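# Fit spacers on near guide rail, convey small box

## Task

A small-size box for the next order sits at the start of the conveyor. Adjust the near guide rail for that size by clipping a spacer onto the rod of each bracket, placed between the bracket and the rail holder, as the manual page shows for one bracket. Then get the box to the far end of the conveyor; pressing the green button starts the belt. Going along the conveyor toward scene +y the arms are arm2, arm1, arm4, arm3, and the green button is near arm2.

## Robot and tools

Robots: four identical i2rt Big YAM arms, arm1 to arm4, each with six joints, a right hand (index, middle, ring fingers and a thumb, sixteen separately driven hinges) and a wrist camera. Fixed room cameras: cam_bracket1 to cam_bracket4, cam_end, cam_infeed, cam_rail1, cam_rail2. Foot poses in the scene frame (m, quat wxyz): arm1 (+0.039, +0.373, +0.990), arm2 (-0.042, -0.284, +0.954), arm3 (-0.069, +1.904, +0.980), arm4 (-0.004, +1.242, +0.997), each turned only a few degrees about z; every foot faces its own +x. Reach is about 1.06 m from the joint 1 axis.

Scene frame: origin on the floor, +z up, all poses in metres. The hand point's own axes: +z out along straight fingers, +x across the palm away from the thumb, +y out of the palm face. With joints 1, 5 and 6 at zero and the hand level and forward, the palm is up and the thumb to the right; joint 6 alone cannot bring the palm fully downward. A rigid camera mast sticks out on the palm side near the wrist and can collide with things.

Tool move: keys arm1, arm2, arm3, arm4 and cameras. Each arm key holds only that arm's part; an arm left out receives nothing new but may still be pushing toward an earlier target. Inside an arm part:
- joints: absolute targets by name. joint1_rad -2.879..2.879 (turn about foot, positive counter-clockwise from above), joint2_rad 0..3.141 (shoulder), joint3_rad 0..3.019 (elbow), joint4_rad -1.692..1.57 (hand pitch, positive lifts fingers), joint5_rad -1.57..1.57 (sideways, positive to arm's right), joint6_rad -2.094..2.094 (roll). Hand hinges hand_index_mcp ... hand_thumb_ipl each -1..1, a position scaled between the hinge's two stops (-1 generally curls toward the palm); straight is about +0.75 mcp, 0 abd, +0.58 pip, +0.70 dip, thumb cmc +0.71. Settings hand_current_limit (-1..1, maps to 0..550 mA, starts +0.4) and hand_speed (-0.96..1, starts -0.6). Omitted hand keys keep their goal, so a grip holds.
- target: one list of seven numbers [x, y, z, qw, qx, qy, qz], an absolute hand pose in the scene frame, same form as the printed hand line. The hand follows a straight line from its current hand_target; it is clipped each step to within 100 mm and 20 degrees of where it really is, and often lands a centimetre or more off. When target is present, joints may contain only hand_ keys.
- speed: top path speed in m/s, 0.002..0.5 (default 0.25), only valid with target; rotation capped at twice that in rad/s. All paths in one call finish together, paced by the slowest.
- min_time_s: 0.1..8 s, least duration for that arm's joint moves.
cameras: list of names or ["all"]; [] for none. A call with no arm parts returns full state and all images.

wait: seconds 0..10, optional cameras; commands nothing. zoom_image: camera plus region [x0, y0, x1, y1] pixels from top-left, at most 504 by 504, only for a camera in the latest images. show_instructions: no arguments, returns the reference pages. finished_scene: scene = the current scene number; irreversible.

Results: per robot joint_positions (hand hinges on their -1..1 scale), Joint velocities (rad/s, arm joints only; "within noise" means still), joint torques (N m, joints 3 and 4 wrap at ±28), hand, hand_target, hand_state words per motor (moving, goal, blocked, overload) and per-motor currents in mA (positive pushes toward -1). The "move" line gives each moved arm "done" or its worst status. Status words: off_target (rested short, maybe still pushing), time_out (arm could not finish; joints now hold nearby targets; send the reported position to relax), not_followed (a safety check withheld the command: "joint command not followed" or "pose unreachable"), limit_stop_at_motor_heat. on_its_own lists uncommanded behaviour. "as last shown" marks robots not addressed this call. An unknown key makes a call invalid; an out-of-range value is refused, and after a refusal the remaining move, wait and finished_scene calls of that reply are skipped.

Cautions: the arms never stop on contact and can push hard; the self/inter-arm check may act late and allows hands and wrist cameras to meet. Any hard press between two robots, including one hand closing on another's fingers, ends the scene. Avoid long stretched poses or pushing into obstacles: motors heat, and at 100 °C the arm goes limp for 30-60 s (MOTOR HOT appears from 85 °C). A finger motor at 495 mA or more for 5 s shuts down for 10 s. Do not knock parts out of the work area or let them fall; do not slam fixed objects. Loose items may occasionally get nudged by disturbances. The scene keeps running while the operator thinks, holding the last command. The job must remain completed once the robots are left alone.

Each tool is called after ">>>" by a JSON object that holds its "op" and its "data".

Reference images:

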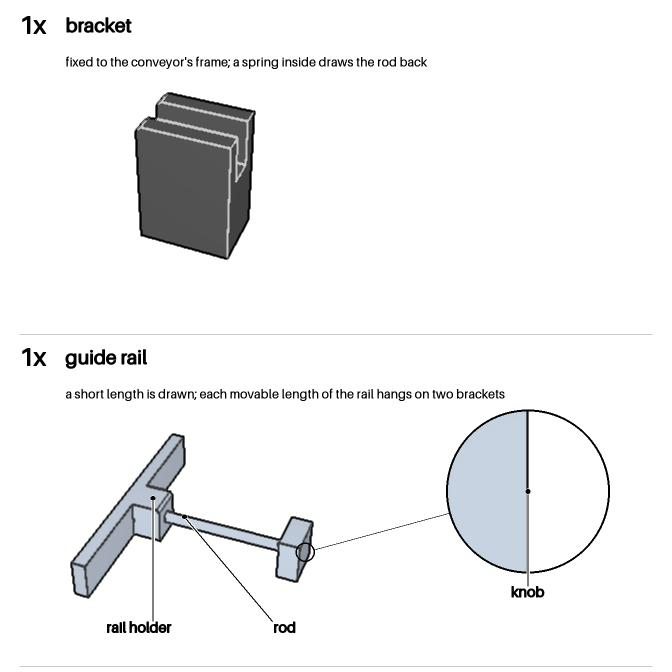

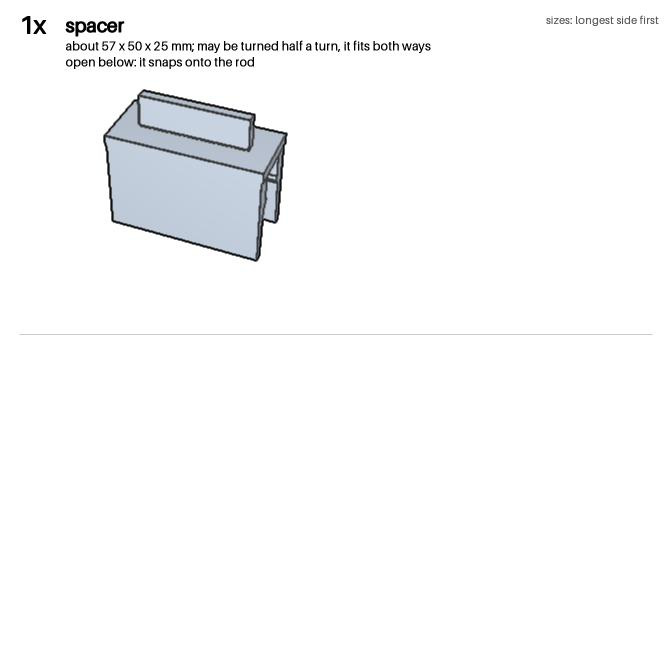

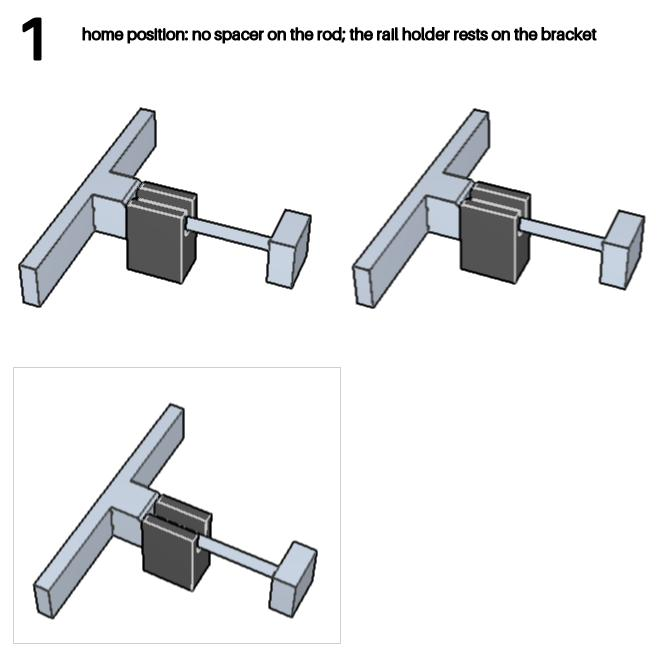

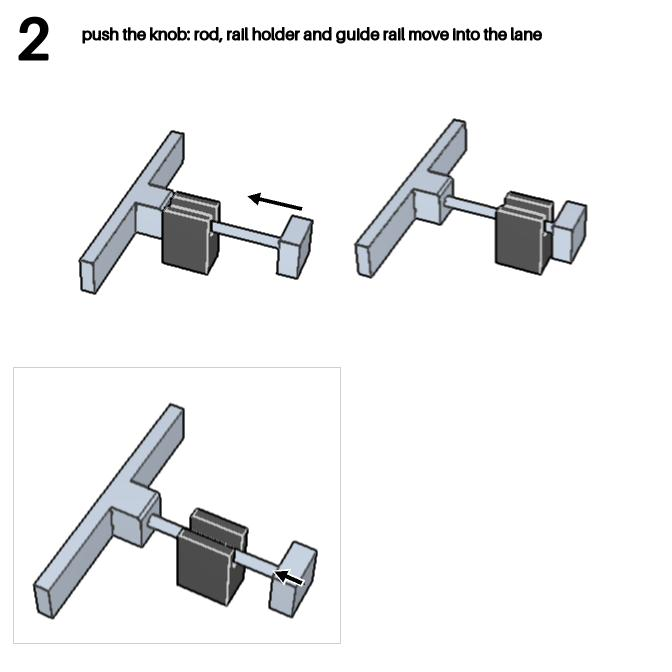

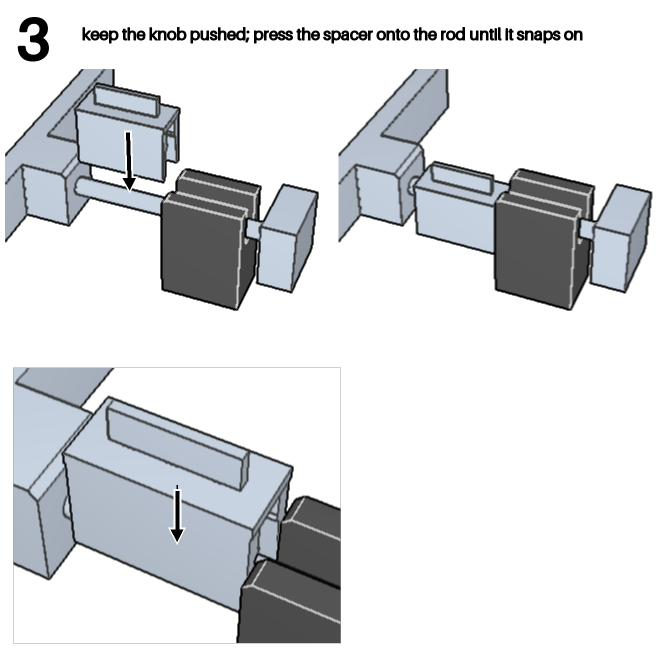

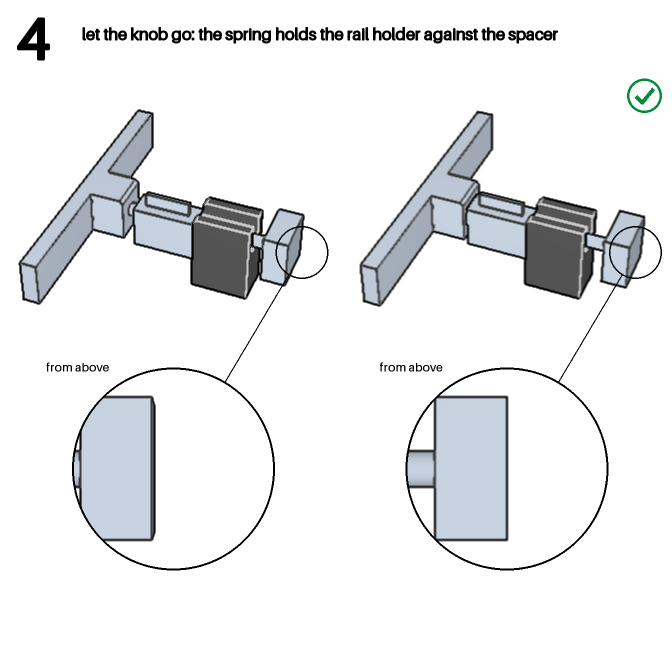

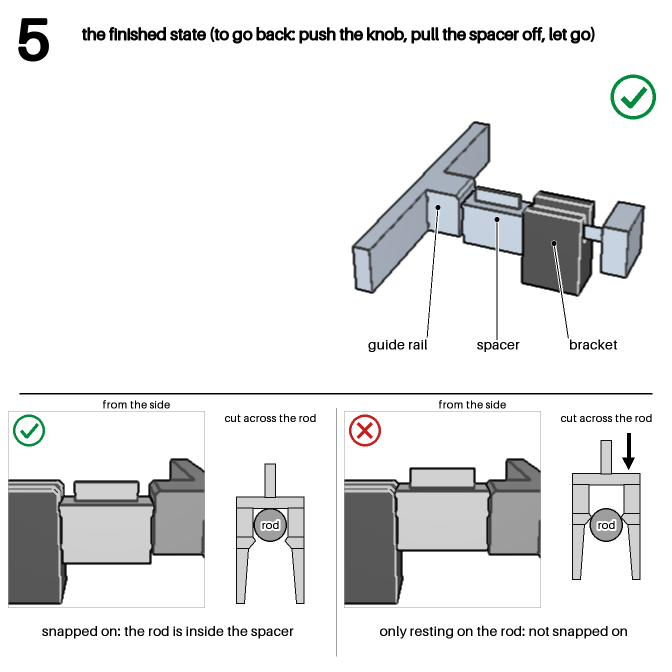

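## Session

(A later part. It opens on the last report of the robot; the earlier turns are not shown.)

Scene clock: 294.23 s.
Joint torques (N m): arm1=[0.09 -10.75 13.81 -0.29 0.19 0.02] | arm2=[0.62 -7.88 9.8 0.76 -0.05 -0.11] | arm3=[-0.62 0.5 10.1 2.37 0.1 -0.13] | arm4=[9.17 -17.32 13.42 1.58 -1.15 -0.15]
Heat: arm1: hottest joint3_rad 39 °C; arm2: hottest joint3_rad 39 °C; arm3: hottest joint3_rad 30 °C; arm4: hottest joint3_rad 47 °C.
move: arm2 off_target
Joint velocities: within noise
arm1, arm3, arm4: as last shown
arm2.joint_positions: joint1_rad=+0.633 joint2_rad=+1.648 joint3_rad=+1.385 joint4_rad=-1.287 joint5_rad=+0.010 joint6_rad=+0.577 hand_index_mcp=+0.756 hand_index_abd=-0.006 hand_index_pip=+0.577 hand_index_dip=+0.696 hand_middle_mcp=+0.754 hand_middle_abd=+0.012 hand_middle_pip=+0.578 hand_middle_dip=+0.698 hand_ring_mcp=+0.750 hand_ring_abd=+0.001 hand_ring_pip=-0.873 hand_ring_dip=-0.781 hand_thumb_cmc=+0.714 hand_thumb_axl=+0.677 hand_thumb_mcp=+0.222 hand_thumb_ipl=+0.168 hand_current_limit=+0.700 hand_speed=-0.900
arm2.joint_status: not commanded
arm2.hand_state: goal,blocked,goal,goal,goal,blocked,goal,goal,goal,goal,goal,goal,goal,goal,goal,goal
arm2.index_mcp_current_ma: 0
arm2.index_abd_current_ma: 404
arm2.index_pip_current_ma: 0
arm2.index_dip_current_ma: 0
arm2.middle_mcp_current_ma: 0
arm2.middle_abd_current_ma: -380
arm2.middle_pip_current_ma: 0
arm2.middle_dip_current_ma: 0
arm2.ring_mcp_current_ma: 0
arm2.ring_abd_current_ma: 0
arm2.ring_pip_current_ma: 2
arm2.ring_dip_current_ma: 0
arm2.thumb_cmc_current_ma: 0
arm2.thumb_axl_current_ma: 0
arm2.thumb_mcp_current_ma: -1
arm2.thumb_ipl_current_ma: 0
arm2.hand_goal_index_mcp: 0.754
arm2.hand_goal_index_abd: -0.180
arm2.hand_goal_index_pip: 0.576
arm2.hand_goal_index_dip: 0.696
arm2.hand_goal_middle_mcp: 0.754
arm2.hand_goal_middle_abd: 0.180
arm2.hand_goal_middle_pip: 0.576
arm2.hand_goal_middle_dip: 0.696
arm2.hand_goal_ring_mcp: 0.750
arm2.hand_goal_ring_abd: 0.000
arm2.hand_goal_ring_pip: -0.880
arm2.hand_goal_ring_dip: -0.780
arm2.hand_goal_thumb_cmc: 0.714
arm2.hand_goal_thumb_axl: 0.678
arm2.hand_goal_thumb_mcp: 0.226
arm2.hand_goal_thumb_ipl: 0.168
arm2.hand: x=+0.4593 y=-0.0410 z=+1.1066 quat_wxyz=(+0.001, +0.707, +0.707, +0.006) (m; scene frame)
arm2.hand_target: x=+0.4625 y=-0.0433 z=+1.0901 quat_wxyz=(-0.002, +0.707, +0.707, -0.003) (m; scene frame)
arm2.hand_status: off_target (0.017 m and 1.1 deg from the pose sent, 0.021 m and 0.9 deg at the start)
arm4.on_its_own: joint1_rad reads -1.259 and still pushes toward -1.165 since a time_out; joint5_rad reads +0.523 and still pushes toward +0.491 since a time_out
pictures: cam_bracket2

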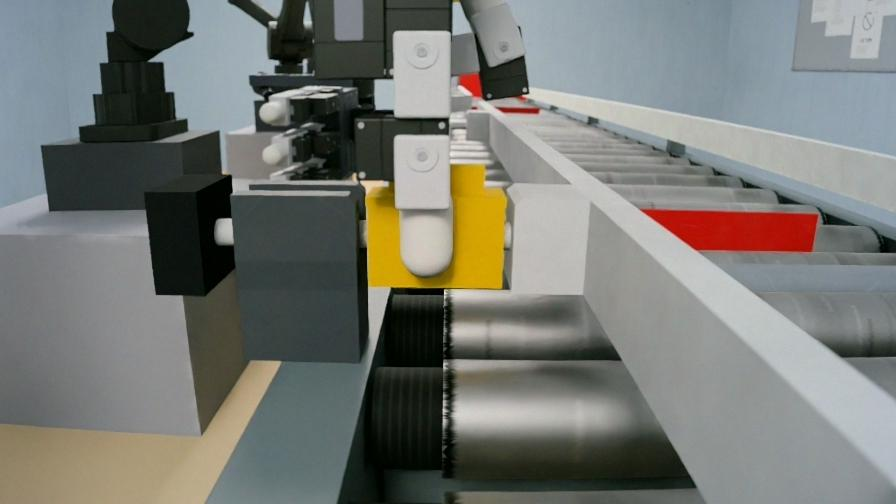

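>>> {"op": "move", "data": {"arm2": {"target": [0.4620, -0.0430, 1.0740, -0.003, 0.7071, 0.7071, -0.004], "speed": 0.06}, "cameras": ["cam_bracket2"]}}

>>> {"op": "zoom_image", "data": {"camera": "cam_bracket2", "region": [320, 60, 580, 320]}}

Scene clock: 295.33 s.
Joint torques (N m): arm1=[-0.21 -10.58 13.76 -0.25 0.14 -0.01] | arm2=[0.91 -7.12 7.95 1.94 -0.11 -0.11] | arm3=[-0.67 0.56 10.1 2.39 0.1 -0.12] | arm4=[9.23 -17.26 13.41 1.55 -1.14 -0.14]
Heat: arm1: hottest joint3_rad 39 °C; arm2: hottest joint3_rad 39 °C; arm3: hottest joint3_rad 30 °C; arm4: hottest joint3_rad 47 °C.
move: arm2 off_target
Joint velocities: within noise
arm1, arm3, arm4: as last shown
arm2.joint_positions: joint1_rad=+0.632 joint2_rad=+1.646 joint3_rad=+1.375 joint4_rad=-1.270 joint5_rad=+0.011 joint6_rad=+0.577 hand_index_mcp=+0.770 hand_index_abd=-0.006 hand_index_pip=+0.582 hand_index_dip=+0.696 hand_middle_mcp=+0.768 hand_middle_abd=+0.014 hand_middle_pip=+0.583 hand_middle_dip=+0.698 hand_ring_mcp=+0.750 hand_ring_abd=+0.001 hand_ring_pip=-0.873 hand_ring_dip=-0.781 hand_thumb_cmc=+0.714 hand_thumb_axl=+0.677 hand_thumb_mcp=+0.222 hand_thumb_ipl=+0.168 hand_current_limit=+0.700 hand_speed=-0.900
arm2.joint_status: not commanded
arm2.hand_state: goal,blocked,goal,goal,goal,blocked,goal,goal,goal,goal,goal,goal,goal,goal,goal,goal
arm2.index_mcp_current_ma: 8
arm2.index_abd_current_ma: 404
arm2.index_pip_current_ma: 1
arm2.index_dip_current_ma: 0
arm2.middle_mcp_current_ma: 7
arm2.middle_abd_current_ma: -372
arm2.middle_pip_current_ma: 2
arm2.middle_dip_current_ma: 0
arm2.ring_mcp_current_ma: 0
arm2.ring_abd_current_ma: 0
arm2.ring_pip_current_ma: 2
arm2.ring_dip_current_ma: 0
arm2.thumb_cmc_current_ma: 0
arm2.thumb_axl_current_ma: 0
arm2.thumb_mcp_current_ma: -1
arm2.thumb_ipl_current_ma: 0
arm2.hand_goal_index_mcp: 0.754
arm2.hand_goal_index_abd: -0.180
arm2.hand_goal_index_pip: 0.576
arm2.hand_goal_index_dip: 0.696
arm2.hand_goal_middle_mcp: 0.754
arm2.hand_goal_middle_abd: 0.180
arm2.hand_goal_middle_pip: 0.576
arm2.hand_goal_middle_dip: 0.696
arm2.hand_goal_ring_mcp: 0.750
arm2.hand_goal_ring_abd: 0.000
arm2.hand_goal_ring_pip: -0.880
arm2.hand_goal_ring_dip: -0.780
arm2.hand_goal_thumb_cmc: 0.714
arm2.hand_goal_thumb_axl: 0.678
arm2.hand_goal_thumb_mcp: 0.226
arm2.hand_goal_thumb_ipl: 0.168
arm2.hand: x=+0.4602 y=-0.0412 z=+1.1048 quat_wxyz=(+0.003, +0.708, +0.707, +0.011) (m; scene frame)
arm2.hand_target: x=+0.4606 y=-0.0437 z=+1.0748 quat_wxyz=(-0.003, +0.707, +0.707, -0.004) (m; scene frame)
arm2.hand_status: off_target (0.031 m and 1.8 deg from the pose sent, 0.033 m and 1.3 deg at the start)
arm4.on_its_own: joint1_rad reads -1.259 and still pushes toward -1.165 since a time_out; joint5_rad reads +0.523 and still pushes toward +0.491 since a time_out
pictures: cam_bracket2

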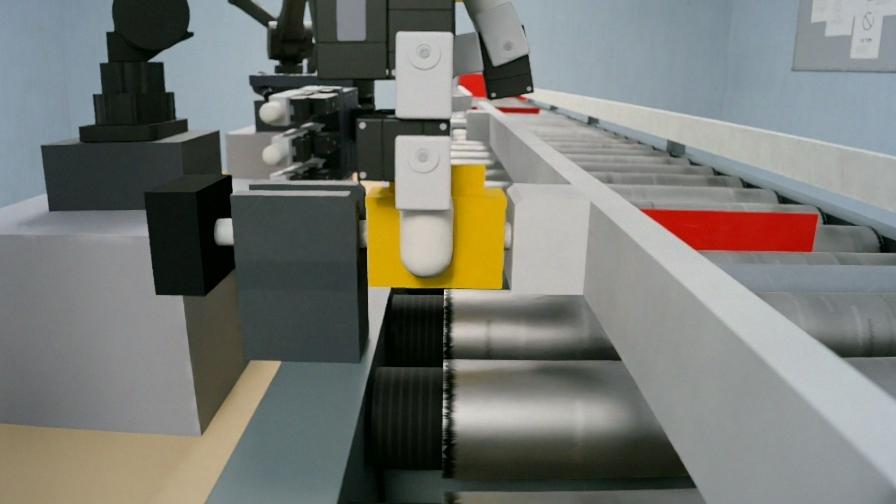

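Scaled by 1.938 from the camera's 896x504 image, which has a finer 1280x720 frame.

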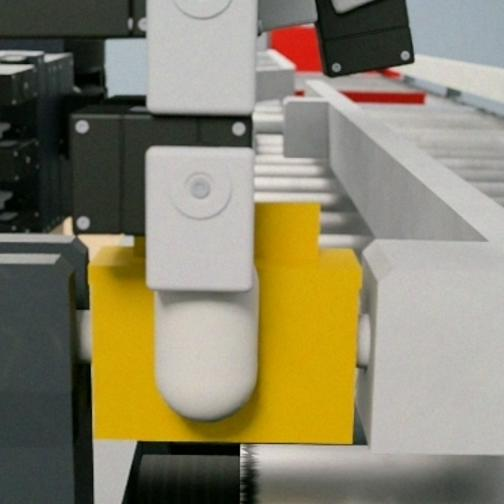

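>>> {"op": "move", "data": {"arm2": {"target": [0.4620, -0.0430, 1.0550, -0.004, 0.7071, 0.7071, -0.006], "speed": 0.06}, "cameras": ["cam_bracket2"]}}

>>> {"op": "zoom_image", "data": {"camera": "cam_bracket2", "region": [320, 60, 580, 320]}}

Scene clock: 296.40 s.
Joint torques (N m): arm1=[0.15 -10.75 13.74 -0.24 0.14 0] | arm2=[0.62 -5.19 7.1 2.37 -0.29 -0.12] | arm3=[-0.67 0.56 10.11 2.39 0.1 -0.12] | arm4=[9.29 -17.38 13.44 1.57 -1.14 -0.14]
Heat: arm1: hottest joint3_rad 39 °C; arm2: hottest joint3_rad 39 °C; arm3: hottest joint3_rad 30 °C; arm4: hottest joint3_rad 47 °C.
move: arm2 off_target
Joint velocities: within noise
arm1, arm3, arm4: as last shown
arm2.joint_positions: joint1_rad=+0.631 joint2_rad=+1.633 joint3_rad=+1.355 joint4_rad=-1.243 joint5_rad=+0.014 joint6_rad=+0.577 hand_index_mcp=+0.781 hand_index_abd=-0.006 hand_index_pip=+0.587 hand_index_dip=+0.697 hand_middle_mcp=+0.778 hand_middle_abd=+0.015 hand_middle_pip=+0.589 hand_middle_dip=+0.699 hand_ring_mcp=+0.750 hand_ring_abd=+0.001 hand_ring_pip=-0.873 hand_ring_dip=-0.781 hand_thumb_cmc=+0.714 hand_thumb_axl=+0.677 hand_thumb_mcp=+0.222 hand_thumb_ipl=+0.168 hand_current_limit=+0.700 hand_speed=-0.900
arm2.joint_status: not commanded
arm2.hand_state: blocked,blocked,goal,goal,blocked,blocked,goal,goal,goal,goal,goal,goal,goal,goal,goal,goal
arm2.index_mcp_current_ma: 22
arm2.index_abd_current_ma: 404
arm2.index_pip_current_ma: 4
arm2.index_dip_current_ma: 0
arm2.middle_mcp_current_ma: 18
arm2.middle_abd_current_ma: -371
arm2.middle_pip_current_ma: 5
arm2.middle_dip_current_ma: 0
arm2.ring_mcp_current_ma: 0
arm2.ring_abd_current_ma: 0
arm2.ring_pip_current_ma: 2
arm2.ring_dip_current_ma: 0
arm2.thumb_cmc_current_ma: 0
arm2.thumb_axl_current_ma: 0
arm2.thumb_mcp_current_ma: -1
arm2.thumb_ipl_current_ma: 0
arm2.hand_goal_index_mcp: 0.754
arm2.hand_goal_index_abd: -0.180
arm2.hand_goal_index_pip: 0.576
arm2.hand_goal_index_dip: 0.696
arm2.hand_goal_middle_mcp: 0.754
arm2.hand_goal_middle_abd: 0.180
arm2.hand_goal_middle_pip: 0.576
arm2.hand_goal_middle_dip: 0.696
arm2.hand_goal_ring_mcp: 0.750
arm2.hand_goal_ring_abd: 0.000
arm2.hand_goal_ring_pip: -0.880
arm2.hand_goal_ring_dip: -0.780
arm2.hand_goal_thumb_cmc: 0.714
arm2.hand_goal_thumb_axl: 0.678
arm2.hand_goal_thumb_mcp: 0.226
arm2.hand_goal_thumb_ipl: 0.168
arm2.hand: x=+0.4600 y=-0.0423 z=+1.1047 quat_wxyz=(+0.006, +0.708, +0.706, +0.020) (m; scene frame)
arm2.hand_target: x=+0.4586 y=-0.0448 z=+1.0571 quat_wxyz=(-0.004, +0.707, +0.707, -0.006) (m; scene frame)
arm2.hand_status: off_target (0.050 m and 3.2 deg from the pose sent, 0.050 m and 2.0 deg at the start)
arm4.on_its_own: joint1_rad reads -1.259 and still pushes toward -1.165 since a time_out; joint5_rad reads +0.523 and still pushes toward +0.491 since a time_out
pictures: cam_bracket2

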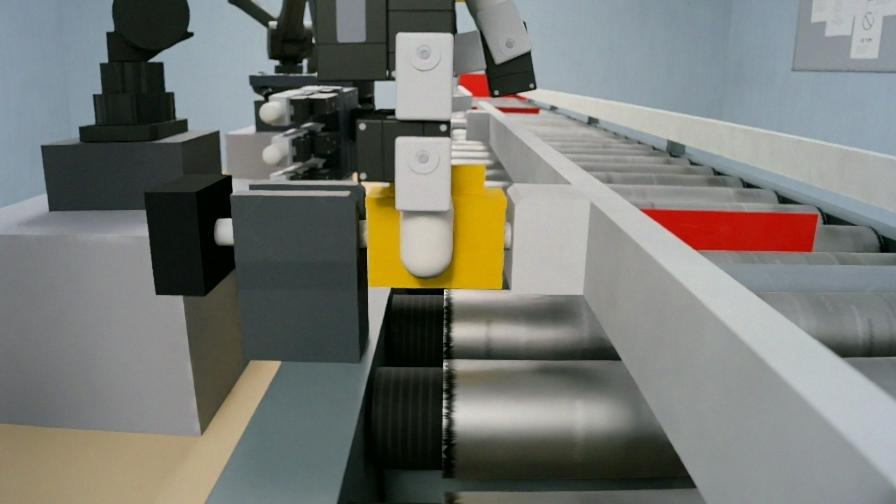

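Scaled by 1.938 from the camera's 896x504 image, which has a finer 1280x720 frame.

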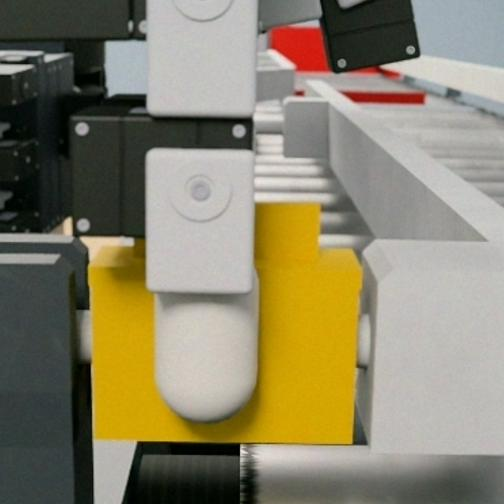

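>>> {"op": "move", "data": {"arm2": {"target": [0.4630, -0.0420, 1.0300, 0.012, 0.7071, 0.7071, 0.012], "speed": 0.06}, "cameras": ["cam_bracket2"]}}

>>> {"op": "zoom_image", "data": {"camera": "cam_bracket2", "region": [320, 60, 580, 320]}}

Scene clock: 297.53 s.
Joint torques (N m): arm1=[0.09 -10.52 13.87 -0.25 0.15 0.01] | arm2=[2.02 -2.55 5.94 3.54 -0.28 -0.03] | arm3=[-0.67 0.56 10.1 2.39 0.11 -0.13] | arm4=[9.11 -17.32 13.44 1.58 -1.15 -0.14]
Heat: arm1: hottest joint3_rad 39 °C; arm2: hottest joint3_rad 39 °C; arm3: hottest joint3_rad 30 °C; arm4: hottest joint3_rad 47 °C.
move: arm2 off_target
Joint velocities: within noise
arm1.joint_positions: joint1_rad=+0.426 joint2_rad=+1.393 joint3_rad=+1.504 joint4_rad=-1.689 joint5_rad=-0.005 joint6_rad=+0.512 hand_index_mcp=+0.748 hand_index_abd=-0.008 hand_index_pip=+0.574 hand_index_dip=+0.696 hand_middle_mcp=+0.753 hand_middle_abd=+0.012 hand_middle_pip=+0.576 hand_middle_dip=+0.696 hand_ring_mcp=+0.749 hand_ring_abd=+0.001 hand_ring_pip=-0.884 hand_ring_dip=-0.780 hand_thumb_cmc=+0.713 hand_thumb_axl=+0.677 hand_thumb_mcp=+0.223 hand_thumb_ipl=+0.168 hand_current_limit=+0.700 hand_speed=-0.600
arm1.joint_status: not commanded
arm1.hand_state: goal,blocked,goal,goal,goal,blocked,goal,goal,goal,goal,goal,goal,goal,goal,goal,goal
arm1.index_mcp_current_ma: -1
arm1.index_abd_current_ma: 225
arm1.index_pip_current_ma: 0
arm1.index_dip_current_ma: 0
arm1.middle_mcp_current_ma: 0
arm1.middle_abd_current_ma: -214
arm1.middle_pip_current_ma: 0
arm1.middle_dip_current_ma: 0
arm1.ring_mcp_current_ma: 0
arm1.ring_abd_current_ma: 0
arm1.ring_pip_current_ma: 1
arm1.ring_dip_current_ma: 0
arm1.thumb_cmc_current_ma: 0
arm1.thumb_axl_current_ma: 0
arm1.thumb_mcp_current_ma: 0
arm1.thumb_ipl_current_ma: 0
arm1.hand_goal_index_mcp: 0.754
arm1.hand_goal_index_abd: -0.150
arm1.hand_goal_index_pip: 0.576
arm1.hand_goal_index_dip: 0.696
arm1.hand_goal_middle_mcp: 0.754
arm1.hand_goal_middle_abd: 0.150
arm1.hand_goal_middle_pip: 0.576
arm1.hand_goal_middle_dip: 0.696
arm1.hand_goal_ring_mcp: 0.750
arm1.hand_goal_ring_abd: 0.000
arm1.hand_goal_ring_pip: -0.890
arm1.hand_goal_ring_dip: -0.780
arm1.hand_goal_thumb_cmc: 0.714
arm1.hand_goal_thumb_axl: 0.678
arm1.hand_goal_thumb_mcp: 0.226
arm1.hand_goal_thumb_ipl: 0.168
arm1.hand: x=+0.4720 y=+0.5491 z=+1.2986 quat_wxyz=(-0.001, +0.707, +0.707, -0.005) (m; scene frame)
arm1.hand_target: x=+0.4792 y=+0.5526 z=+1.3195 quat_wxyz=(+0.006, +0.707, +0.707, +0.014) (m; scene frame)
arm1.hand_status: not commanded
arm2.joint_positions: joint1_rad=+0.631 joint2_rad=+1.587 joint3_rad=+1.286 joint4_rad=-1.147 joint5_rad=+0.039 joint6_rad=+0.577 hand_index_mcp=+0.816 hand_index_abd=-0.006 hand_index_pip=+0.608 hand_index_dip=+0.702 hand_middle_mcp=+0.812 hand_middle_abd=+0.015 hand_middle_pip=+0.609 hand_middle_dip=+0.706 hand_ring_mcp=+0.750 hand_ring_abd=+0.001 hand_ring_pip=-0.873 hand_ring_dip=-0.781 hand_thumb_cmc=+0.714 hand_thumb_axl=+0.677 hand_thumb_mcp=+0.222 hand_thumb_ipl=+0.168 hand_current_limit=+0.700 hand_speed=-0.900
arm2.joint_status: not commanded
arm2.hand_state: blocked,blocked,blocked,goal,blocked,blocked,blocked,goal,goal,goal,goal,goal,goal,goal,goal,goal
arm2.index_mcp_current_ma: 94
arm2.index_abd_current_ma: 404
arm2.index_pip_current_ma: 26
arm2.index_dip_current_ma: 1
arm2.middle_mcp_current_ma: 83
arm2.middle_abd_current_ma: -371
arm2.middle_pip_current_ma: 28
arm2.middle_dip_current_ma: 4
arm2.ring_mcp_current_ma: 0
arm2.ring_abd_current_ma: 0
arm2.ring_pip_current_ma: 2
arm2.ring_dip_current_ma: 0
arm2.thumb_cmc_current_ma: 0
arm2.thumb_axl_current_ma: 0
arm2.thumb_mcp_current_ma: -1
arm2.thumb_ipl_current_ma: 0
arm2.hand_goal_index_mcp: 0.754
arm2.hand_goal_index_abd: -0.180
arm2.hand_goal_index_pip: 0.576
arm2.hand_goal_index_dip: 0.696
arm2.hand_goal_middle_mcp: 0.754
arm2.hand_goal_middle_abd: 0.180
arm2.hand_goal_middle_pip: 0.576
arm2.hand_goal_middle_dip: 0.696
arm2.hand_goal_ring_mcp: 0.750
arm2.hand_goal_ring_abd: 0.000
arm2.hand_goal_ring_pip: -0.880
arm2.hand_goal_ring_dip: -0.780
arm2.hand_goal_thumb_cmc: 0.714
arm2.hand_goal_thumb_axl: 0.678
arm2.hand_goal_thumb_mcp: 0.226
arm2.hand_goal_thumb_ipl: 0.168
arm2.hand: x=+0.4605 y=-0.0472 z=+1.1081 quat_wxyz=(+0.026, +0.708, +0.704, +0.054) (m; scene frame)
arm2.hand_target: x=+0.4549 y=-0.0467 z=+1.0353 quat_wxyz=(+0.012, +0.707, +0.707, +0.011) (m; scene frame)
arm2.hand_status: off_target (0.078 m and 5.0 deg from the pose sent, 0.075 m and 1.2 deg at the start)
arm3.joint_positions: joint1_rad=+0.019 joint2_rad=+0.621 joint3_rad=+1.445 joint4_rad=-1.172 joint5_rad=+0.010 joint6_rad=+1.142 hand_index_mcp=+0.755 hand_index_abd=+0.001 hand_index_pip=+0.577 hand_index_dip=+0.696 hand_middle_mcp=+0.755 hand_middle_abd=+0.001 hand_middle_pip=+0.577 hand_middle_dip=+0.696 hand_ring_mcp=+0.755 hand_ring_abd=+0.001 hand_ring_pip=+0.577 hand_ring_dip=+0.696 hand_thumb_cmc=+0.715 hand_thumb_axl=+0.677 hand_thumb_mcp=+0.226 hand_thumb_ipl=+0.168 hand_current_limit=+0.400 hand_speed=-0.600
arm3.joint_status: not commanded
arm3.hand_state: goal,goal,goal,goal,goal,goal,goal,goal,goal,goal,goal,goal,goal,goal,goal,goal
arm3.index_mcp_current_ma: 1
arm3.index_abd_current_ma: 1
arm3.index_pip_current_ma: 1
arm3.index_dip_current_ma: 0
arm3.middle_mcp_current_ma: 1
arm3.middle_abd_current_ma: 1
arm3.middle_pip_current_ma: 1
arm3.middle_dip_current_ma: 0
arm3.ring_mcp_current_ma: 1
arm3.ring_abd_current_ma: 1
arm3.ring_pip_current_ma: 1
arm3.ring_dip_current_ma: 0
arm3.thumb_cmc_current_ma: 1
arm3.thumb_axl_current_ma: -1
arm3.thumb_mcp_current_ma: 0
arm3.thumb_ipl_current_ma: 0
arm3.hand_goal_index_mcp: 0.754
arm3.hand_goal_index_abd: 0.000
arm3.hand_goal_index_pip: 0.576
arm3.hand_goal_index_dip: 0.696
arm3.hand_goal_middle_mcp: 0.754
arm3.hand_goal_middle_abd: 0.000
arm3.hand_goal_middle_pip: 0.576
arm3.hand_goal_middle_dip: 0.696
arm3.hand_goal_ring_mcp: 0.754
arm3.hand_goal_ring_abd: 0.000
arm3.hand_goal_ring_pip: 0.576
arm3.hand_goal_ring_dip: 0.696
arm3.hand_goal_thumb_cmc: 0.714
arm3.hand_goal_thumb_axl: 0.678
arm3.hand_goal_thumb_mcp: 0.226
arm3.hand_goal_thumb_ipl: 0.168
arm3.hand: x=+0.1747 y=+1.8084 z=+1.5973 quat_wxyz=(+0.136, +0.802, +0.159, +0.560) (m; scene frame)
arm3.hand_target: x=+0.1704 y=+1.8085 z=+1.6097 quat_wxyz=(+0.138, +0.794, +0.157, +0.571) (m; scene frame)
arm3.hand_status: not commanded
arm4.joint_positions: joint1_rad=-1.259 joint2_rad=+2.492 joint3_rad=+1.577 joint4_rad=+0.861 joint5_rad=+0.523 joint6_rad=+1.566 hand_index_mcp=+0.725 hand_index_abd=-0.039 hand_index_pip=+0.565 hand_index_dip=+0.695 hand_middle_mcp=+0.755 hand_middle_abd=+0.003 hand_middle_pip=+0.577 hand_middle_dip=+0.696 hand_ring_mcp=+0.755 hand_ring_abd=+0.003 hand_ring_pip=+0.577 hand_ring_dip=+0.696 hand_thumb_cmc=+0.715 hand_thumb_axl=+0.677 hand_thumb_mcp=+0.226 hand_thumb_ipl=+0.168 hand_current_limit=+0.400 hand_speed=-0.600
arm4.joint_status: not commanded
arm4.hand_state: blocked,blocked,goal,goal,goal,goal,goal,goal,goal,goal,goal,goal,goal,goal,goal,goal
arm4.index_mcp_current_ma: -96
arm4.index_abd_current_ma: -107
arm4.index_pip_current_ma: -28
arm4.index_dip_current_ma: -2
arm4.middle_mcp_current_ma: 2
arm4.middle_abd_current_ma: 5
arm4.middle_pip_current_ma: 1
arm4.middle_dip_current_ma: 0
arm4.ring_mcp_current_ma: 2
arm4.ring_abd_current_ma: 6
arm4.ring_pip_current_ma: 1
arm4.ring_dip_current_ma: 0
arm4.thumb_cmc_current_ma: 1
arm4.thumb_axl_current_ma: -1
arm4.thumb_mcp_current_ma: 0
arm4.thumb_ipl_current_ma: -1
arm4.hand_goal_index_mcp: 0.754
arm4.hand_goal_index_abd: 0.000
arm4.hand_goal_index_pip: 0.576
arm4.hand_goal_index_dip: 0.696
arm4.hand_goal_middle_mcp: 0.754
arm4.hand_goal_middle_abd: 0.000
arm4.hand_goal_middle_pip: 0.576
arm4.hand_goal_middle_dip: 0.696
arm4.hand_goal_ring_mcp: 0.754
arm4.hand_goal_ring_abd: 0.000
arm4.hand_goal_ring_pip: 0.576
arm4.hand_goal_ring_dip: 0.696
arm4.hand_goal_thumb_cmc: 0.714
arm4.hand_goal_thumb_axl: 0.678
arm4.hand_goal_thumb_mcp: 0.226
arm4.hand_goal_thumb_ipl: 0.168
arm4.on_its_own: joint1_rad reads -1.259 and still pushes toward -1.165 since a time_out; joint5_rad reads +0.523 and still pushes toward +0.491 since a time_out
arm4.hand: x=+0.1475 y=+0.4622 z=+0.9695 quat_wxyz=(+0.522, +0.483, -0.539, +0.451) (m; scene frame)
arm4.hand_target: x=+0.2366 y=+0.4557 z=+0.9906 quat_wxyz=(+0.499, +0.502, -0.502, +0.497) (m; scene frame)
arm4.hand_status: not commanded
pictures: cam_bracket2

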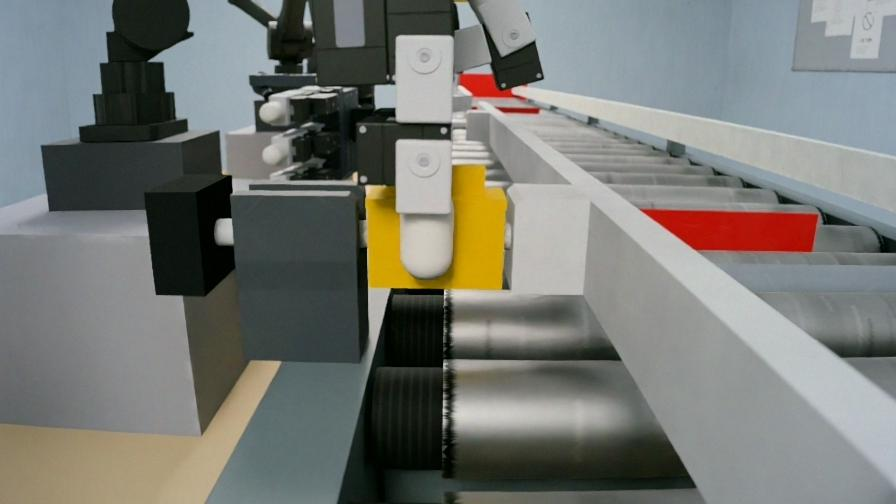

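Scaled by 1.938 from the camera's 896x504 image, which has a finer 1280x720 frame.

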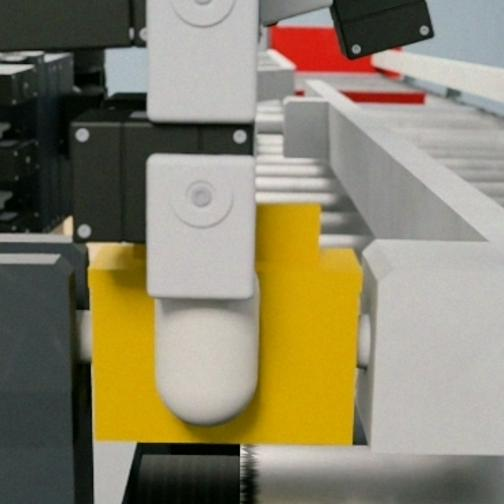

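>>> {"op": "move", "data": {"arm2": {"target": [0.4630, -0.0400, 1.0350, -0.025, 0.7066, 0.7066, -0.030], "speed": 0.06}, "cameras": ["cam_bracket2"]}}

>>> {"op": "zoom_image", "data": {"camera": "cam_bracket2", "region": [320, 60, 580, 320]}}

Scene clock: 299.43 s.
Joint torques (N m): arm1=[-0.09 -10.58 13.82 -0.21 0.16 0.02] | arm2=[1.85 -2.9 8.96 0.79 -0.71 -0.23] | arm3=[-0.67 0.5 10.1 2.39 0.1 -0.12] | arm4=[9.11 -17.26 13.42 1.58 -1.15 -0.14]
Heat: arm1: hottest joint3_rad 39 °C; arm2: hottest joint3_rad 39 °C; arm3: hottest joint3_rad 30 °C; arm4: hottest joint3_rad 47 °C.
move: arm2 off_target
Joint velocities: within noise
arm1, arm3, arm4: as last shown
arm2.joint_positions: joint1_rad=+0.618 joint2_rad=+1.638 joint3_rad=+1.359 joint4_rad=-1.244 joint5_rad=-0.007 joint6_rad=+0.577 hand_index_mcp=+0.794 hand_index_abd=-0.006 hand_index_pip=+0.586 hand_index_dip=+0.690 hand_middle_mcp=+0.790 hand_middle_abd=+0.015 hand_middle_pip=+0.590 hand_middle_dip=+0.695 hand_ring_mcp=+0.750 hand_ring_abd=+0.001 hand_ring_pip=-0.873 hand_ring_dip=-0.781 hand_thumb_cmc=+0.714 hand_thumb_axl=+0.677 hand_thumb_mcp=+0.222 hand_thumb_ipl=+0.168 hand_current_limit=+0.700 hand_speed=-0.900
arm2.joint_status: not commanded
arm2.hand_state: blocked,blocked,goal,goal,blocked,blocked,goal,goal,goal,goal,goal,goal,goal,goal,goal,goal
arm2.index_mcp_current_ma: 43
arm2.index_abd_current_ma: 404
arm2.index_pip_current_ma: 3
arm2.index_dip_current_ma: -1
arm2.middle_mcp_current_ma: 36
arm2.middle_abd_current_ma: -370
arm2.middle_pip_current_ma: 6
arm2.middle_dip_current_ma: 0
arm2.ring_mcp_current_ma: 0
arm2.ring_abd_current_ma: 0
arm2.ring_pip_current_ma: 2
arm2.ring_dip_current_ma: 0
arm2.thumb_cmc_current_ma: 0
arm2.thumb_axl_current_ma: 0
arm2.thumb_mcp_current_ma: -1
arm2.thumb_ipl_current_ma: 0
arm2.hand_goal_index_mcp: 0.754
arm2.hand_goal_index_abd: -0.180
arm2.hand_goal_index_pip: 0.576
arm2.hand_goal_index_dip: 0.696
arm2.hand_goal_middle_mcp: 0.754
arm2.hand_goal_middle_abd: 0.180
arm2.hand_goal_middle_pip: 0.576
arm2.hand_goal_middle_dip: 0.696
arm2.hand_goal_ring_mcp: 0.750
arm2.hand_goal_ring_abd: 0.000
arm2.hand_goal_ring_pip: -0.880
arm2.hand_goal_ring_dip: -0.780
arm2.hand_goal_thumb_cmc: 0.714
arm2.hand_goal_thumb_axl: 0.678
arm2.hand_goal_thumb_mcp: 0.226
arm2.hand_goal_thumb_ipl: 0.168
arm2.hand: x=+0.4621 y=-0.0451 z=+1.1026 quat_wxyz=(-0.004, +0.712, +0.702, +0.021) (m; scene frame)
arm2.hand_target: x=+0.4571 y=-0.0434 z=+1.0387 quat_wxyz=(-0.025, +0.707, +0.706, -0.030) (m; scene frame)
arm2.hand_status: off_target (0.068 m and 6.4 deg from the pose sent, 0.073 m and 11.2 deg at the start)
arm4.on_its_own: joint1_rad reads -1.259 and still pushes toward -1.165 since a time_out; joint5_rad reads +0.523 and still pushes toward +0.491 since a time_out
pictures: cam_bracket2

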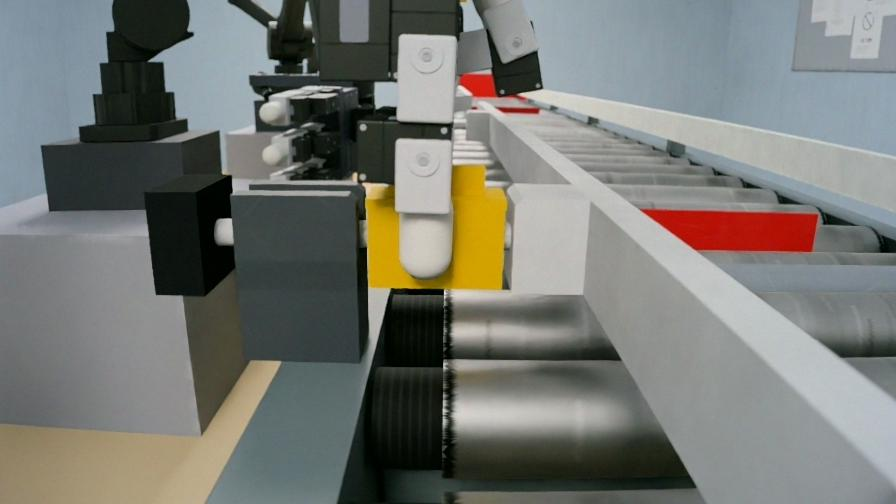

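Scaled by 1.938 from the camera's 896x504 image, which has a finer 1280x720 frame.

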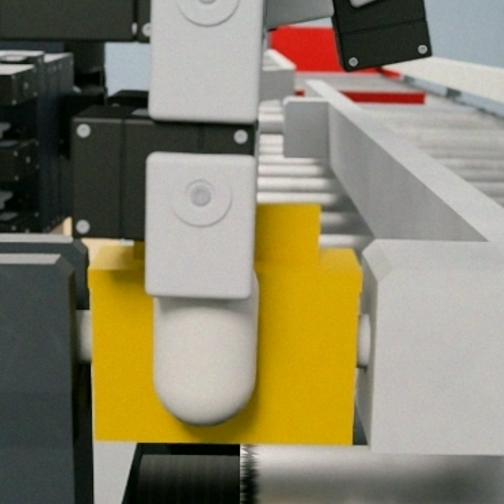

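>>> {"op": "move", "data": {"arm2": {"target": [0.4640, -0.0360, 1.0100, -0.024, 0.7060, 0.7060, -0.050], "speed": 0.08}, "cameras": ["cam_bracket2"]}}

>>> {"op": "zoom_image", "data": {"camera": "cam_bracket2", "region": [320, 60, 580, 320]}}

Scene clock: 300.53 s.
Joint torques (N m): arm1=[-0.21 -10.46 13.81 -0.17 0.15 0] | arm2=[1.61 -1.38 7.41 1.81 -0.23 -0.08] | arm3=[-0.62 0.5 10.1 2.39 0.11 -0.12] | arm4=[9.23 -17.44 13.41 1.55 -1.15 -0.15]
Heat: arm1: hottest joint3_rad 39 °C; arm2: hottest joint3_rad 39 °C; arm3: hottest joint3_rad 30 °C; arm4: hottest joint3_rad 47 °C.
move: arm2 off_target
Joint velocities: within noise
arm1, arm3, arm4: as last shown
arm2.joint_positions: joint1_rad=+0.618 joint2_rad=+1.651 joint3_rad=+1.371 joint4_rad=-1.257 joint5_rad=-0.005 joint6_rad=+0.577 hand_index_mcp=+0.796 hand_index_abd=-0.006 hand_index_pip=+0.587 hand_index_dip=+0.689 hand_middle_mcp=+0.791 hand_middle_abd=+0.015 hand_middle_pip=+0.590 hand_middle_dip=+0.695 hand_ring_mcp=+0.750 hand_ring_abd=+0.001 hand_ring_pip=-0.873 hand_ring_dip=-0.781 hand_thumb_cmc=+0.714 hand_thumb_axl=+0.677 hand_thumb_mcp=+0.222 hand_thumb_ipl=+0.168 hand_current_limit=+0.700 hand_speed=-0.900
arm2.joint_status: not commanded
arm2.hand_state: blocked,blocked,goal,goal,blocked,blocked,goal,goal,goal,goal,goal,goal,goal,goal,goal,goal
arm2.index_mcp_current_ma: 47
arm2.index_abd_current_ma: 404
arm2.index_pip_current_ma: 4
arm2.index_dip_current_ma: -2
arm2.middle_mcp_current_ma: 38
arm2.middle_abd_current_ma: -369
arm2.middle_pip_current_ma: 6
arm2.middle_dip_current_ma: 0
arm2.ring_mcp_current_ma: 0
arm2.ring_abd_current_ma: 0
arm2.ring_pip_current_ma: 2
arm2.ring_dip_current_ma: 0
arm2.thumb_cmc_current_ma: 0
arm2.thumb_axl_current_ma: 0
arm2.thumb_mcp_current_ma: -1
arm2.thumb_ipl_current_ma: 0
arm2.hand_goal_index_mcp: 0.754
arm2.hand_goal_index_abd: -0.180
arm2.hand_goal_index_pip: 0.576
arm2.hand_goal_index_dip: 0.696
arm2.hand_goal_middle_mcp: 0.754
arm2.hand_goal_middle_abd: 0.180
arm2.hand_goal_middle_pip: 0.576
arm2.hand_goal_middle_dip: 0.696
arm2.hand_goal_ring_mcp: 0.750
arm2.hand_goal_ring_abd: 0.000
arm2.hand_goal_ring_pip: -0.880
arm2.hand_goal_ring_dip: -0.780
arm2.hand_goal_thumb_cmc: 0.714
arm2.hand_goal_thumb_axl: 0.678
arm2.hand_goal_thumb_mcp: 0.226
arm2.hand_goal_thumb_ipl: 0.168
arm2.hand: x=+0.4637 y=-0.0446 z=+1.1005 quat_wxyz=(-0.005, +0.712, +0.702, +0.015) (m; scene frame)
arm2.hand_target: x=+0.4539 y=-0.0421 z=+1.0167 quat_wxyz=(-0.024, +0.706, +0.706, -0.050) (m; scene frame)
arm2.hand_status: off_target (0.091 m and 7.8 deg from the pose sent, 0.093 m and 8.5 deg at the start)
arm4.on_its_own: joint1_rad reads -1.259 and still pushes toward -1.165 since a time_out; joint5_rad reads +0.523 and still pushes toward +0.491 since a time_out
pictures: cam_bracket2

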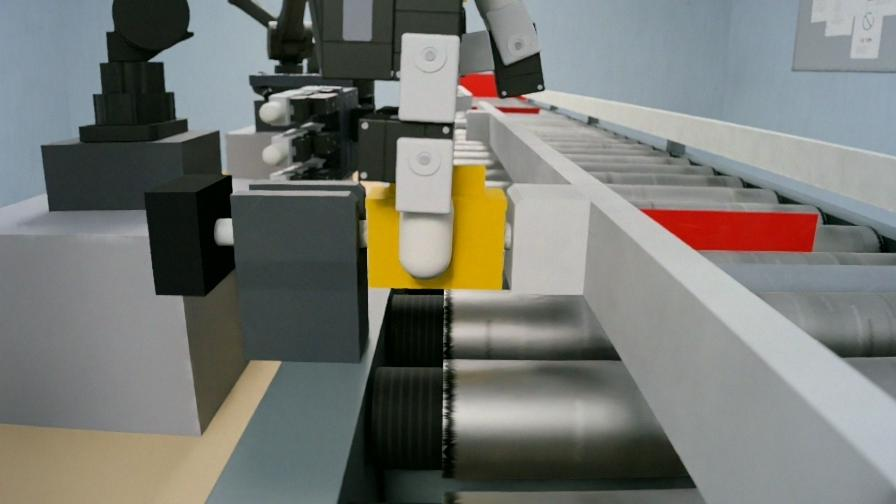

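Scaled by 1.938 from the camera's 896x504 image, which has a finer 1280x720 frame.

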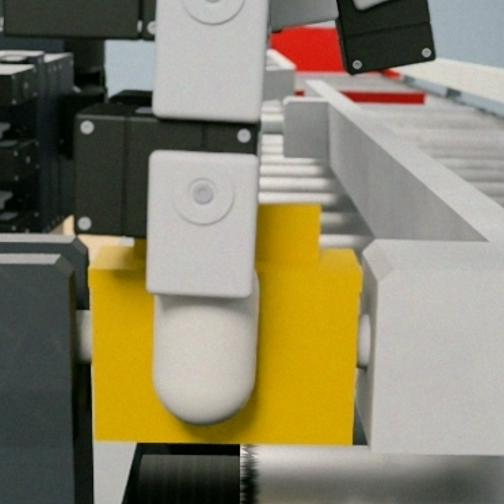

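>>> {"op": "move", "data": {"arm2": {"target": [0.4620, -0.0400, 1.0700, -0.012, 0.7070, 0.7070, -0.020], "speed": 0.08, "joints": {"hand_index_abd": -0.020, "hand_middle_abd": 0.030, "hand_index_mcp": 0.754, "hand_middle_mcp": 0.754}}, "cameras": ["cam_bracket2"]}}

>>> {"op": "zoom_image", "data": {"camera": "cam_bracket2", "region": [320, 60, 580, 320]}}

Scene clock: 302.13 s.
Joint torques (N m): arm1=[0.03 -10.58 13.82 -0.17 0.14 0.01] | arm2=[2.2 -5.36 10.65 0.03 0.08 -0.15] | arm3=[-0.67 0.5 10.1 2.4 0.11 -0.12] | arm4=[9.17 -17.32 13.44 1.57 -1.15 -0.15]
Heat: arm1: hottest joint3_rad 39 °C; arm2: hottest joint3_rad 39 °C; arm3: hottest joint3_rad 30 °C; arm4: hottest joint3_rad 47 °C.
move: arm2 off_target
Joint velocities: within noise
arm1, arm3, arm4: as last shown
arm2.joint_positions: joint1_rad=+0.620 joint2_rad=+1.648 joint3_rad=+1.377 joint4_rad=-1.272 joint5_rad=-0.004 joint6_rad=+0.577 hand_index_mcp=+0.773 hand_index_abd=+0.005 hand_index_pip=+0.585 hand_index_dip=+0.690 hand_middle_mcp=+0.771 hand_middle_abd=+0.007 hand_middle_pip=+0.587 hand_middle_dip=+0.695 hand_ring_mcp=+0.750 hand_ring_abd=+0.001 hand_ring_pip=-0.873 hand_ring_dip=-0.781 hand_thumb_cmc=+0.714 hand_thumb_axl=+0.677 hand_thumb_mcp=+0.222 hand_thumb_ipl=+0.168 hand_current_limit=+0.700 hand_speed=-0.900
arm2.joint_status: hand_index_abd off_target (ended at +0.005, target -0.020); hand_middle_abd off_target (ended at +0.007, target +0.030); the others done
arm2.hand_state: goal,blocked,goal,goal,goal,blocked,goal,goal,goal,goal,goal,goal,goal,goal,goal,goal
arm2.index_mcp_current_ma: 12
arm2.index_abd_current_ma: 13
arm2.index_pip_current_ma: 3
arm2.index_dip_current_ma: -1
arm2.middle_mcp_current_ma: 9
arm2.middle_abd_current_ma: -12
arm2.middle_pip_current_ma: 4
arm2.middle_dip_current_ma: 0
arm2.ring_mcp_current_ma: 0
arm2.ring_abd_current_ma: 0
arm2.ring_pip_current_ma: 2
arm2.ring_dip_current_ma: 0
arm2.thumb_cmc_current_ma: 0
arm2.thumb_axl_current_ma: 0
arm2.thumb_mcp_current_ma: -1
arm2.thumb_ipl_current_ma: 0
arm2.hand_goal_index_mcp: 0.754
arm2.hand_goal_index_abd: -0.020
arm2.hand_goal_index_pip: 0.576
arm2.hand_goal_index_dip: 0.696
arm2.hand_goal_middle_mcp: 0.754
arm2.hand_goal_middle_abd: 0.030
arm2.hand_goal_middle_pip: 0.576
arm2.hand_goal_middle_dip: 0.696
arm2.hand_goal_ring_mcp: 0.750
arm2.hand_goal_ring_abd: 0.000
arm2.hand_goal_ring_pip: -0.880
arm2.hand_goal_ring_dip: -0.780
arm2.hand_goal_thumb_cmc: 0.714
arm2.hand_goal_thumb_axl: 0.678
arm2.hand_goal_thumb_mcp: 0.226
arm2.hand_goal_thumb_ipl: 0.168
arm2.hand: x=+0.4619 y=-0.0448 z=+1.1036 quat_wxyz=(-0.005, +0.712, +0.702, +0.011) (m; scene frame)
arm2.hand_target: x=+0.4604 y=-0.0409 z=+1.0710 quat_wxyz=(-0.012, +0.707, +0.707, -0.020) (m; scene frame)
arm2.hand_status: off_target (0.034 m and 3.7 deg from the pose sent, 0.031 m and 4.2 deg at the start)
arm4.on_its_own: joint1_rad reads -1.259 and still pushes toward -1.165 since a time_out; joint5_rad reads +0.523 and still pushes toward +0.491 since a time_out
pictures: cam_bracket2

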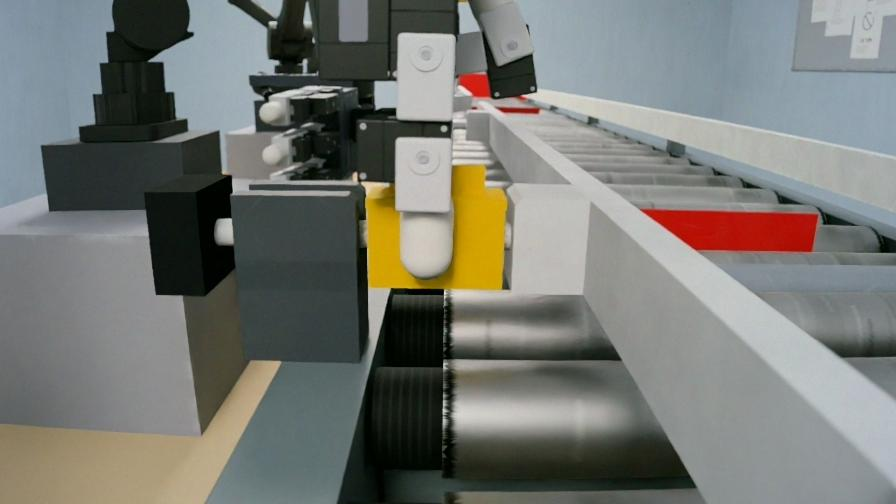

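Scaled by 1.938 from the camera's 896x504 image, which has a finer 1280x720 frame.

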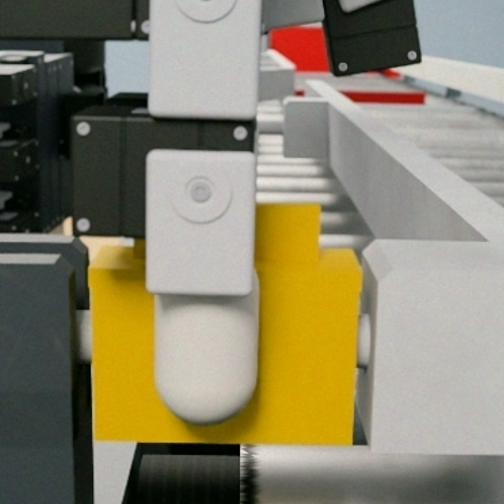

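>>> {"op": "move", "data": {"arm2": {"target": [0.4630, -0.0340, 1.0550, -0.010, 0.7050, 0.7090, -0.022], "speed": 0.06}, "cameras": ["cam_bracket2"]}}

>>> {"op": "zoom_image", "data": {"camera": "cam_bracket2", "region": [320, 60, 580, 320]}}

Scene clock: 303.23 s.
Joint torques (N m): arm1=[-0.21 -10.46 13.82 -0.21 0.16 0] | arm2=[1.79 -4.37 9.25 1.4 -0.08 -0.07] | arm3=[-0.62 0.56 10.1 2.4 0.1 -0.13] | arm4=[9.23 -17.38 13.39 1.57 -1.15 -0.14]
Heat: arm1: hottest joint3_rad 39 °C; arm2: hottest joint3_rad 39 °C; arm3: hottest joint3_rad 30 °C; arm4: hottest joint3_rad 47 °C.
move: arm2 off_target
Joint velocities: within noise
arm1, arm3, arm4: as last shown
arm2.joint_positions: joint1_rad=+0.627 joint2_rad=+1.650 joint3_rad=+1.377 joint4_rad=-1.272 joint5_rad=+0.004 joint6_rad=+0.577 hand_index_mcp=+0.773 hand_index_abd=+0.005 hand_index_pip=+0.585 hand_index_dip=+0.691 hand_middle_mcp=+0.770 hand_middle_abd=+0.007 hand_middle_pip=+0.587 hand_middle_dip=+0.695 hand_ring_mcp=+0.750 hand_ring_abd=+0.001 hand_ring_pip=-0.873 hand_ring_dip=-0.781 hand_thumb_cmc=+0.714 hand_thumb_axl=+0.677 hand_thumb_mcp=+0.222 hand_thumb_ipl=+0.168 hand_current_limit=+0.700 hand_speed=-0.900
arm2.joint_status: not commanded
arm2.hand_state: goal,blocked,goal,goal,goal,blocked,goal,goal,goal,goal,goal,goal,goal,goal,goal,goal
arm2.index_mcp_current_ma: 12
arm2.index_abd_current_ma: 14
arm2.index_pip_current_ma: 3
arm2.index_dip_current_ma: -1
arm2.middle_mcp_current_ma: 9
arm2.middle_abd_current_ma: -12
arm2.middle_pip_current_ma: 4
arm2.middle_dip_current_ma: 0
arm2.ring_mcp_current_ma: 0
arm2.ring_abd_current_ma: 0
arm2.ring_pip_current_ma: 2
arm2.ring_dip_current_ma: 0
arm2.thumb_cmc_current_ma: 0
arm2.thumb_axl_current_ma: 0
arm2.thumb_mcp_current_ma: -1
arm2.thumb_ipl_current_ma: 0
arm2.hand_goal_index_mcp: 0.754
arm2.hand_goal_index_abd: -0.020
arm2.hand_goal_index_pip: 0.576
arm2.hand_goal_index_dip: 0.696
arm2.hand_goal_middle_mcp: 0.754
arm2.hand_goal_middle_abd: 0.030
arm2.hand_goal_middle_pip: 0.576
arm2.hand_goal_middle_dip: 0.696
arm2.hand_goal_ring_mcp: 0.750
arm2.hand_goal_ring_abd: 0.000
arm2.hand_goal_ring_pip: -0.880
arm2.hand_goal_ring_dip: -0.780
arm2.hand_goal_thumb_cmc: 0.714
arm2.hand_goal_thumb_axl: 0.678
arm2.hand_goal_thumb_mcp: 0.226
arm2.hand_goal_thumb_ipl: 0.168
arm2.hand: x=+0.4610 y=-0.0424 z=+1.1034 quat_wxyz=(-0.001, +0.709, +0.705, +0.010) (m; scene frame)
arm2.hand_target: x=+0.4597 y=-0.0361 z=+1.0568 quat_wxyz=(-0.010, +0.705, +0.709, -0.022) (m; scene frame)
arm2.hand_status: off_target (0.049 m and 3.8 deg from the pose sent, 0.050 m and 4.0 deg at the start)
arm4.on_its_own: joint1_rad reads -1.259 and still pushes toward -1.165 since a time_out; joint5_rad reads +0.523 and still pushes toward +0.491 since a time_out
pictures: cam_bracket2

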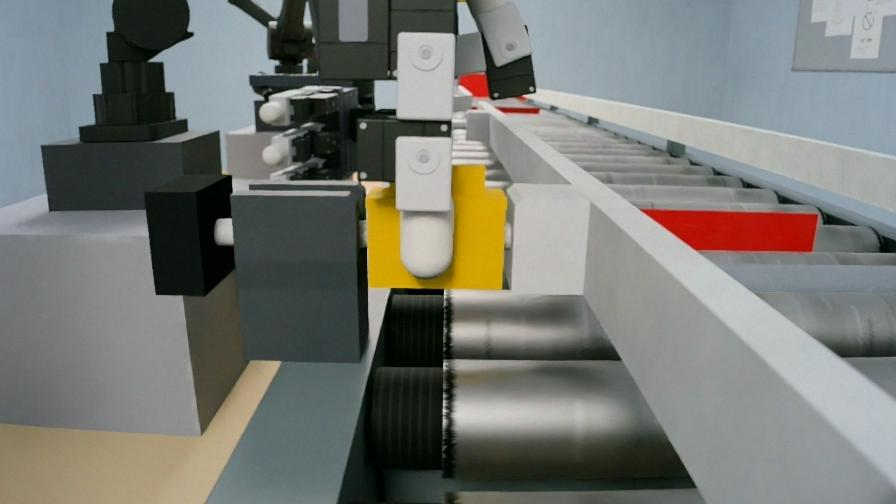

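Scaled by 1.938 from the camera's 896x504 image, which has a finer 1280x720 frame.

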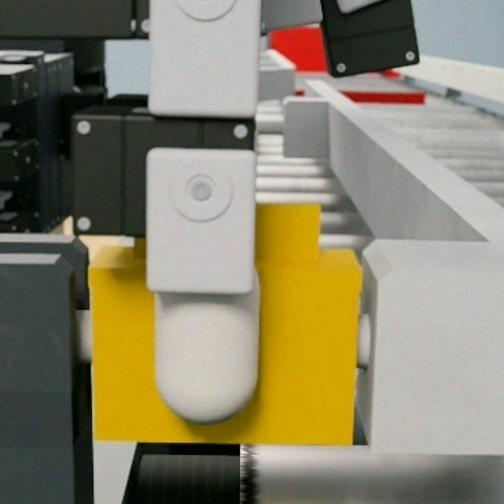

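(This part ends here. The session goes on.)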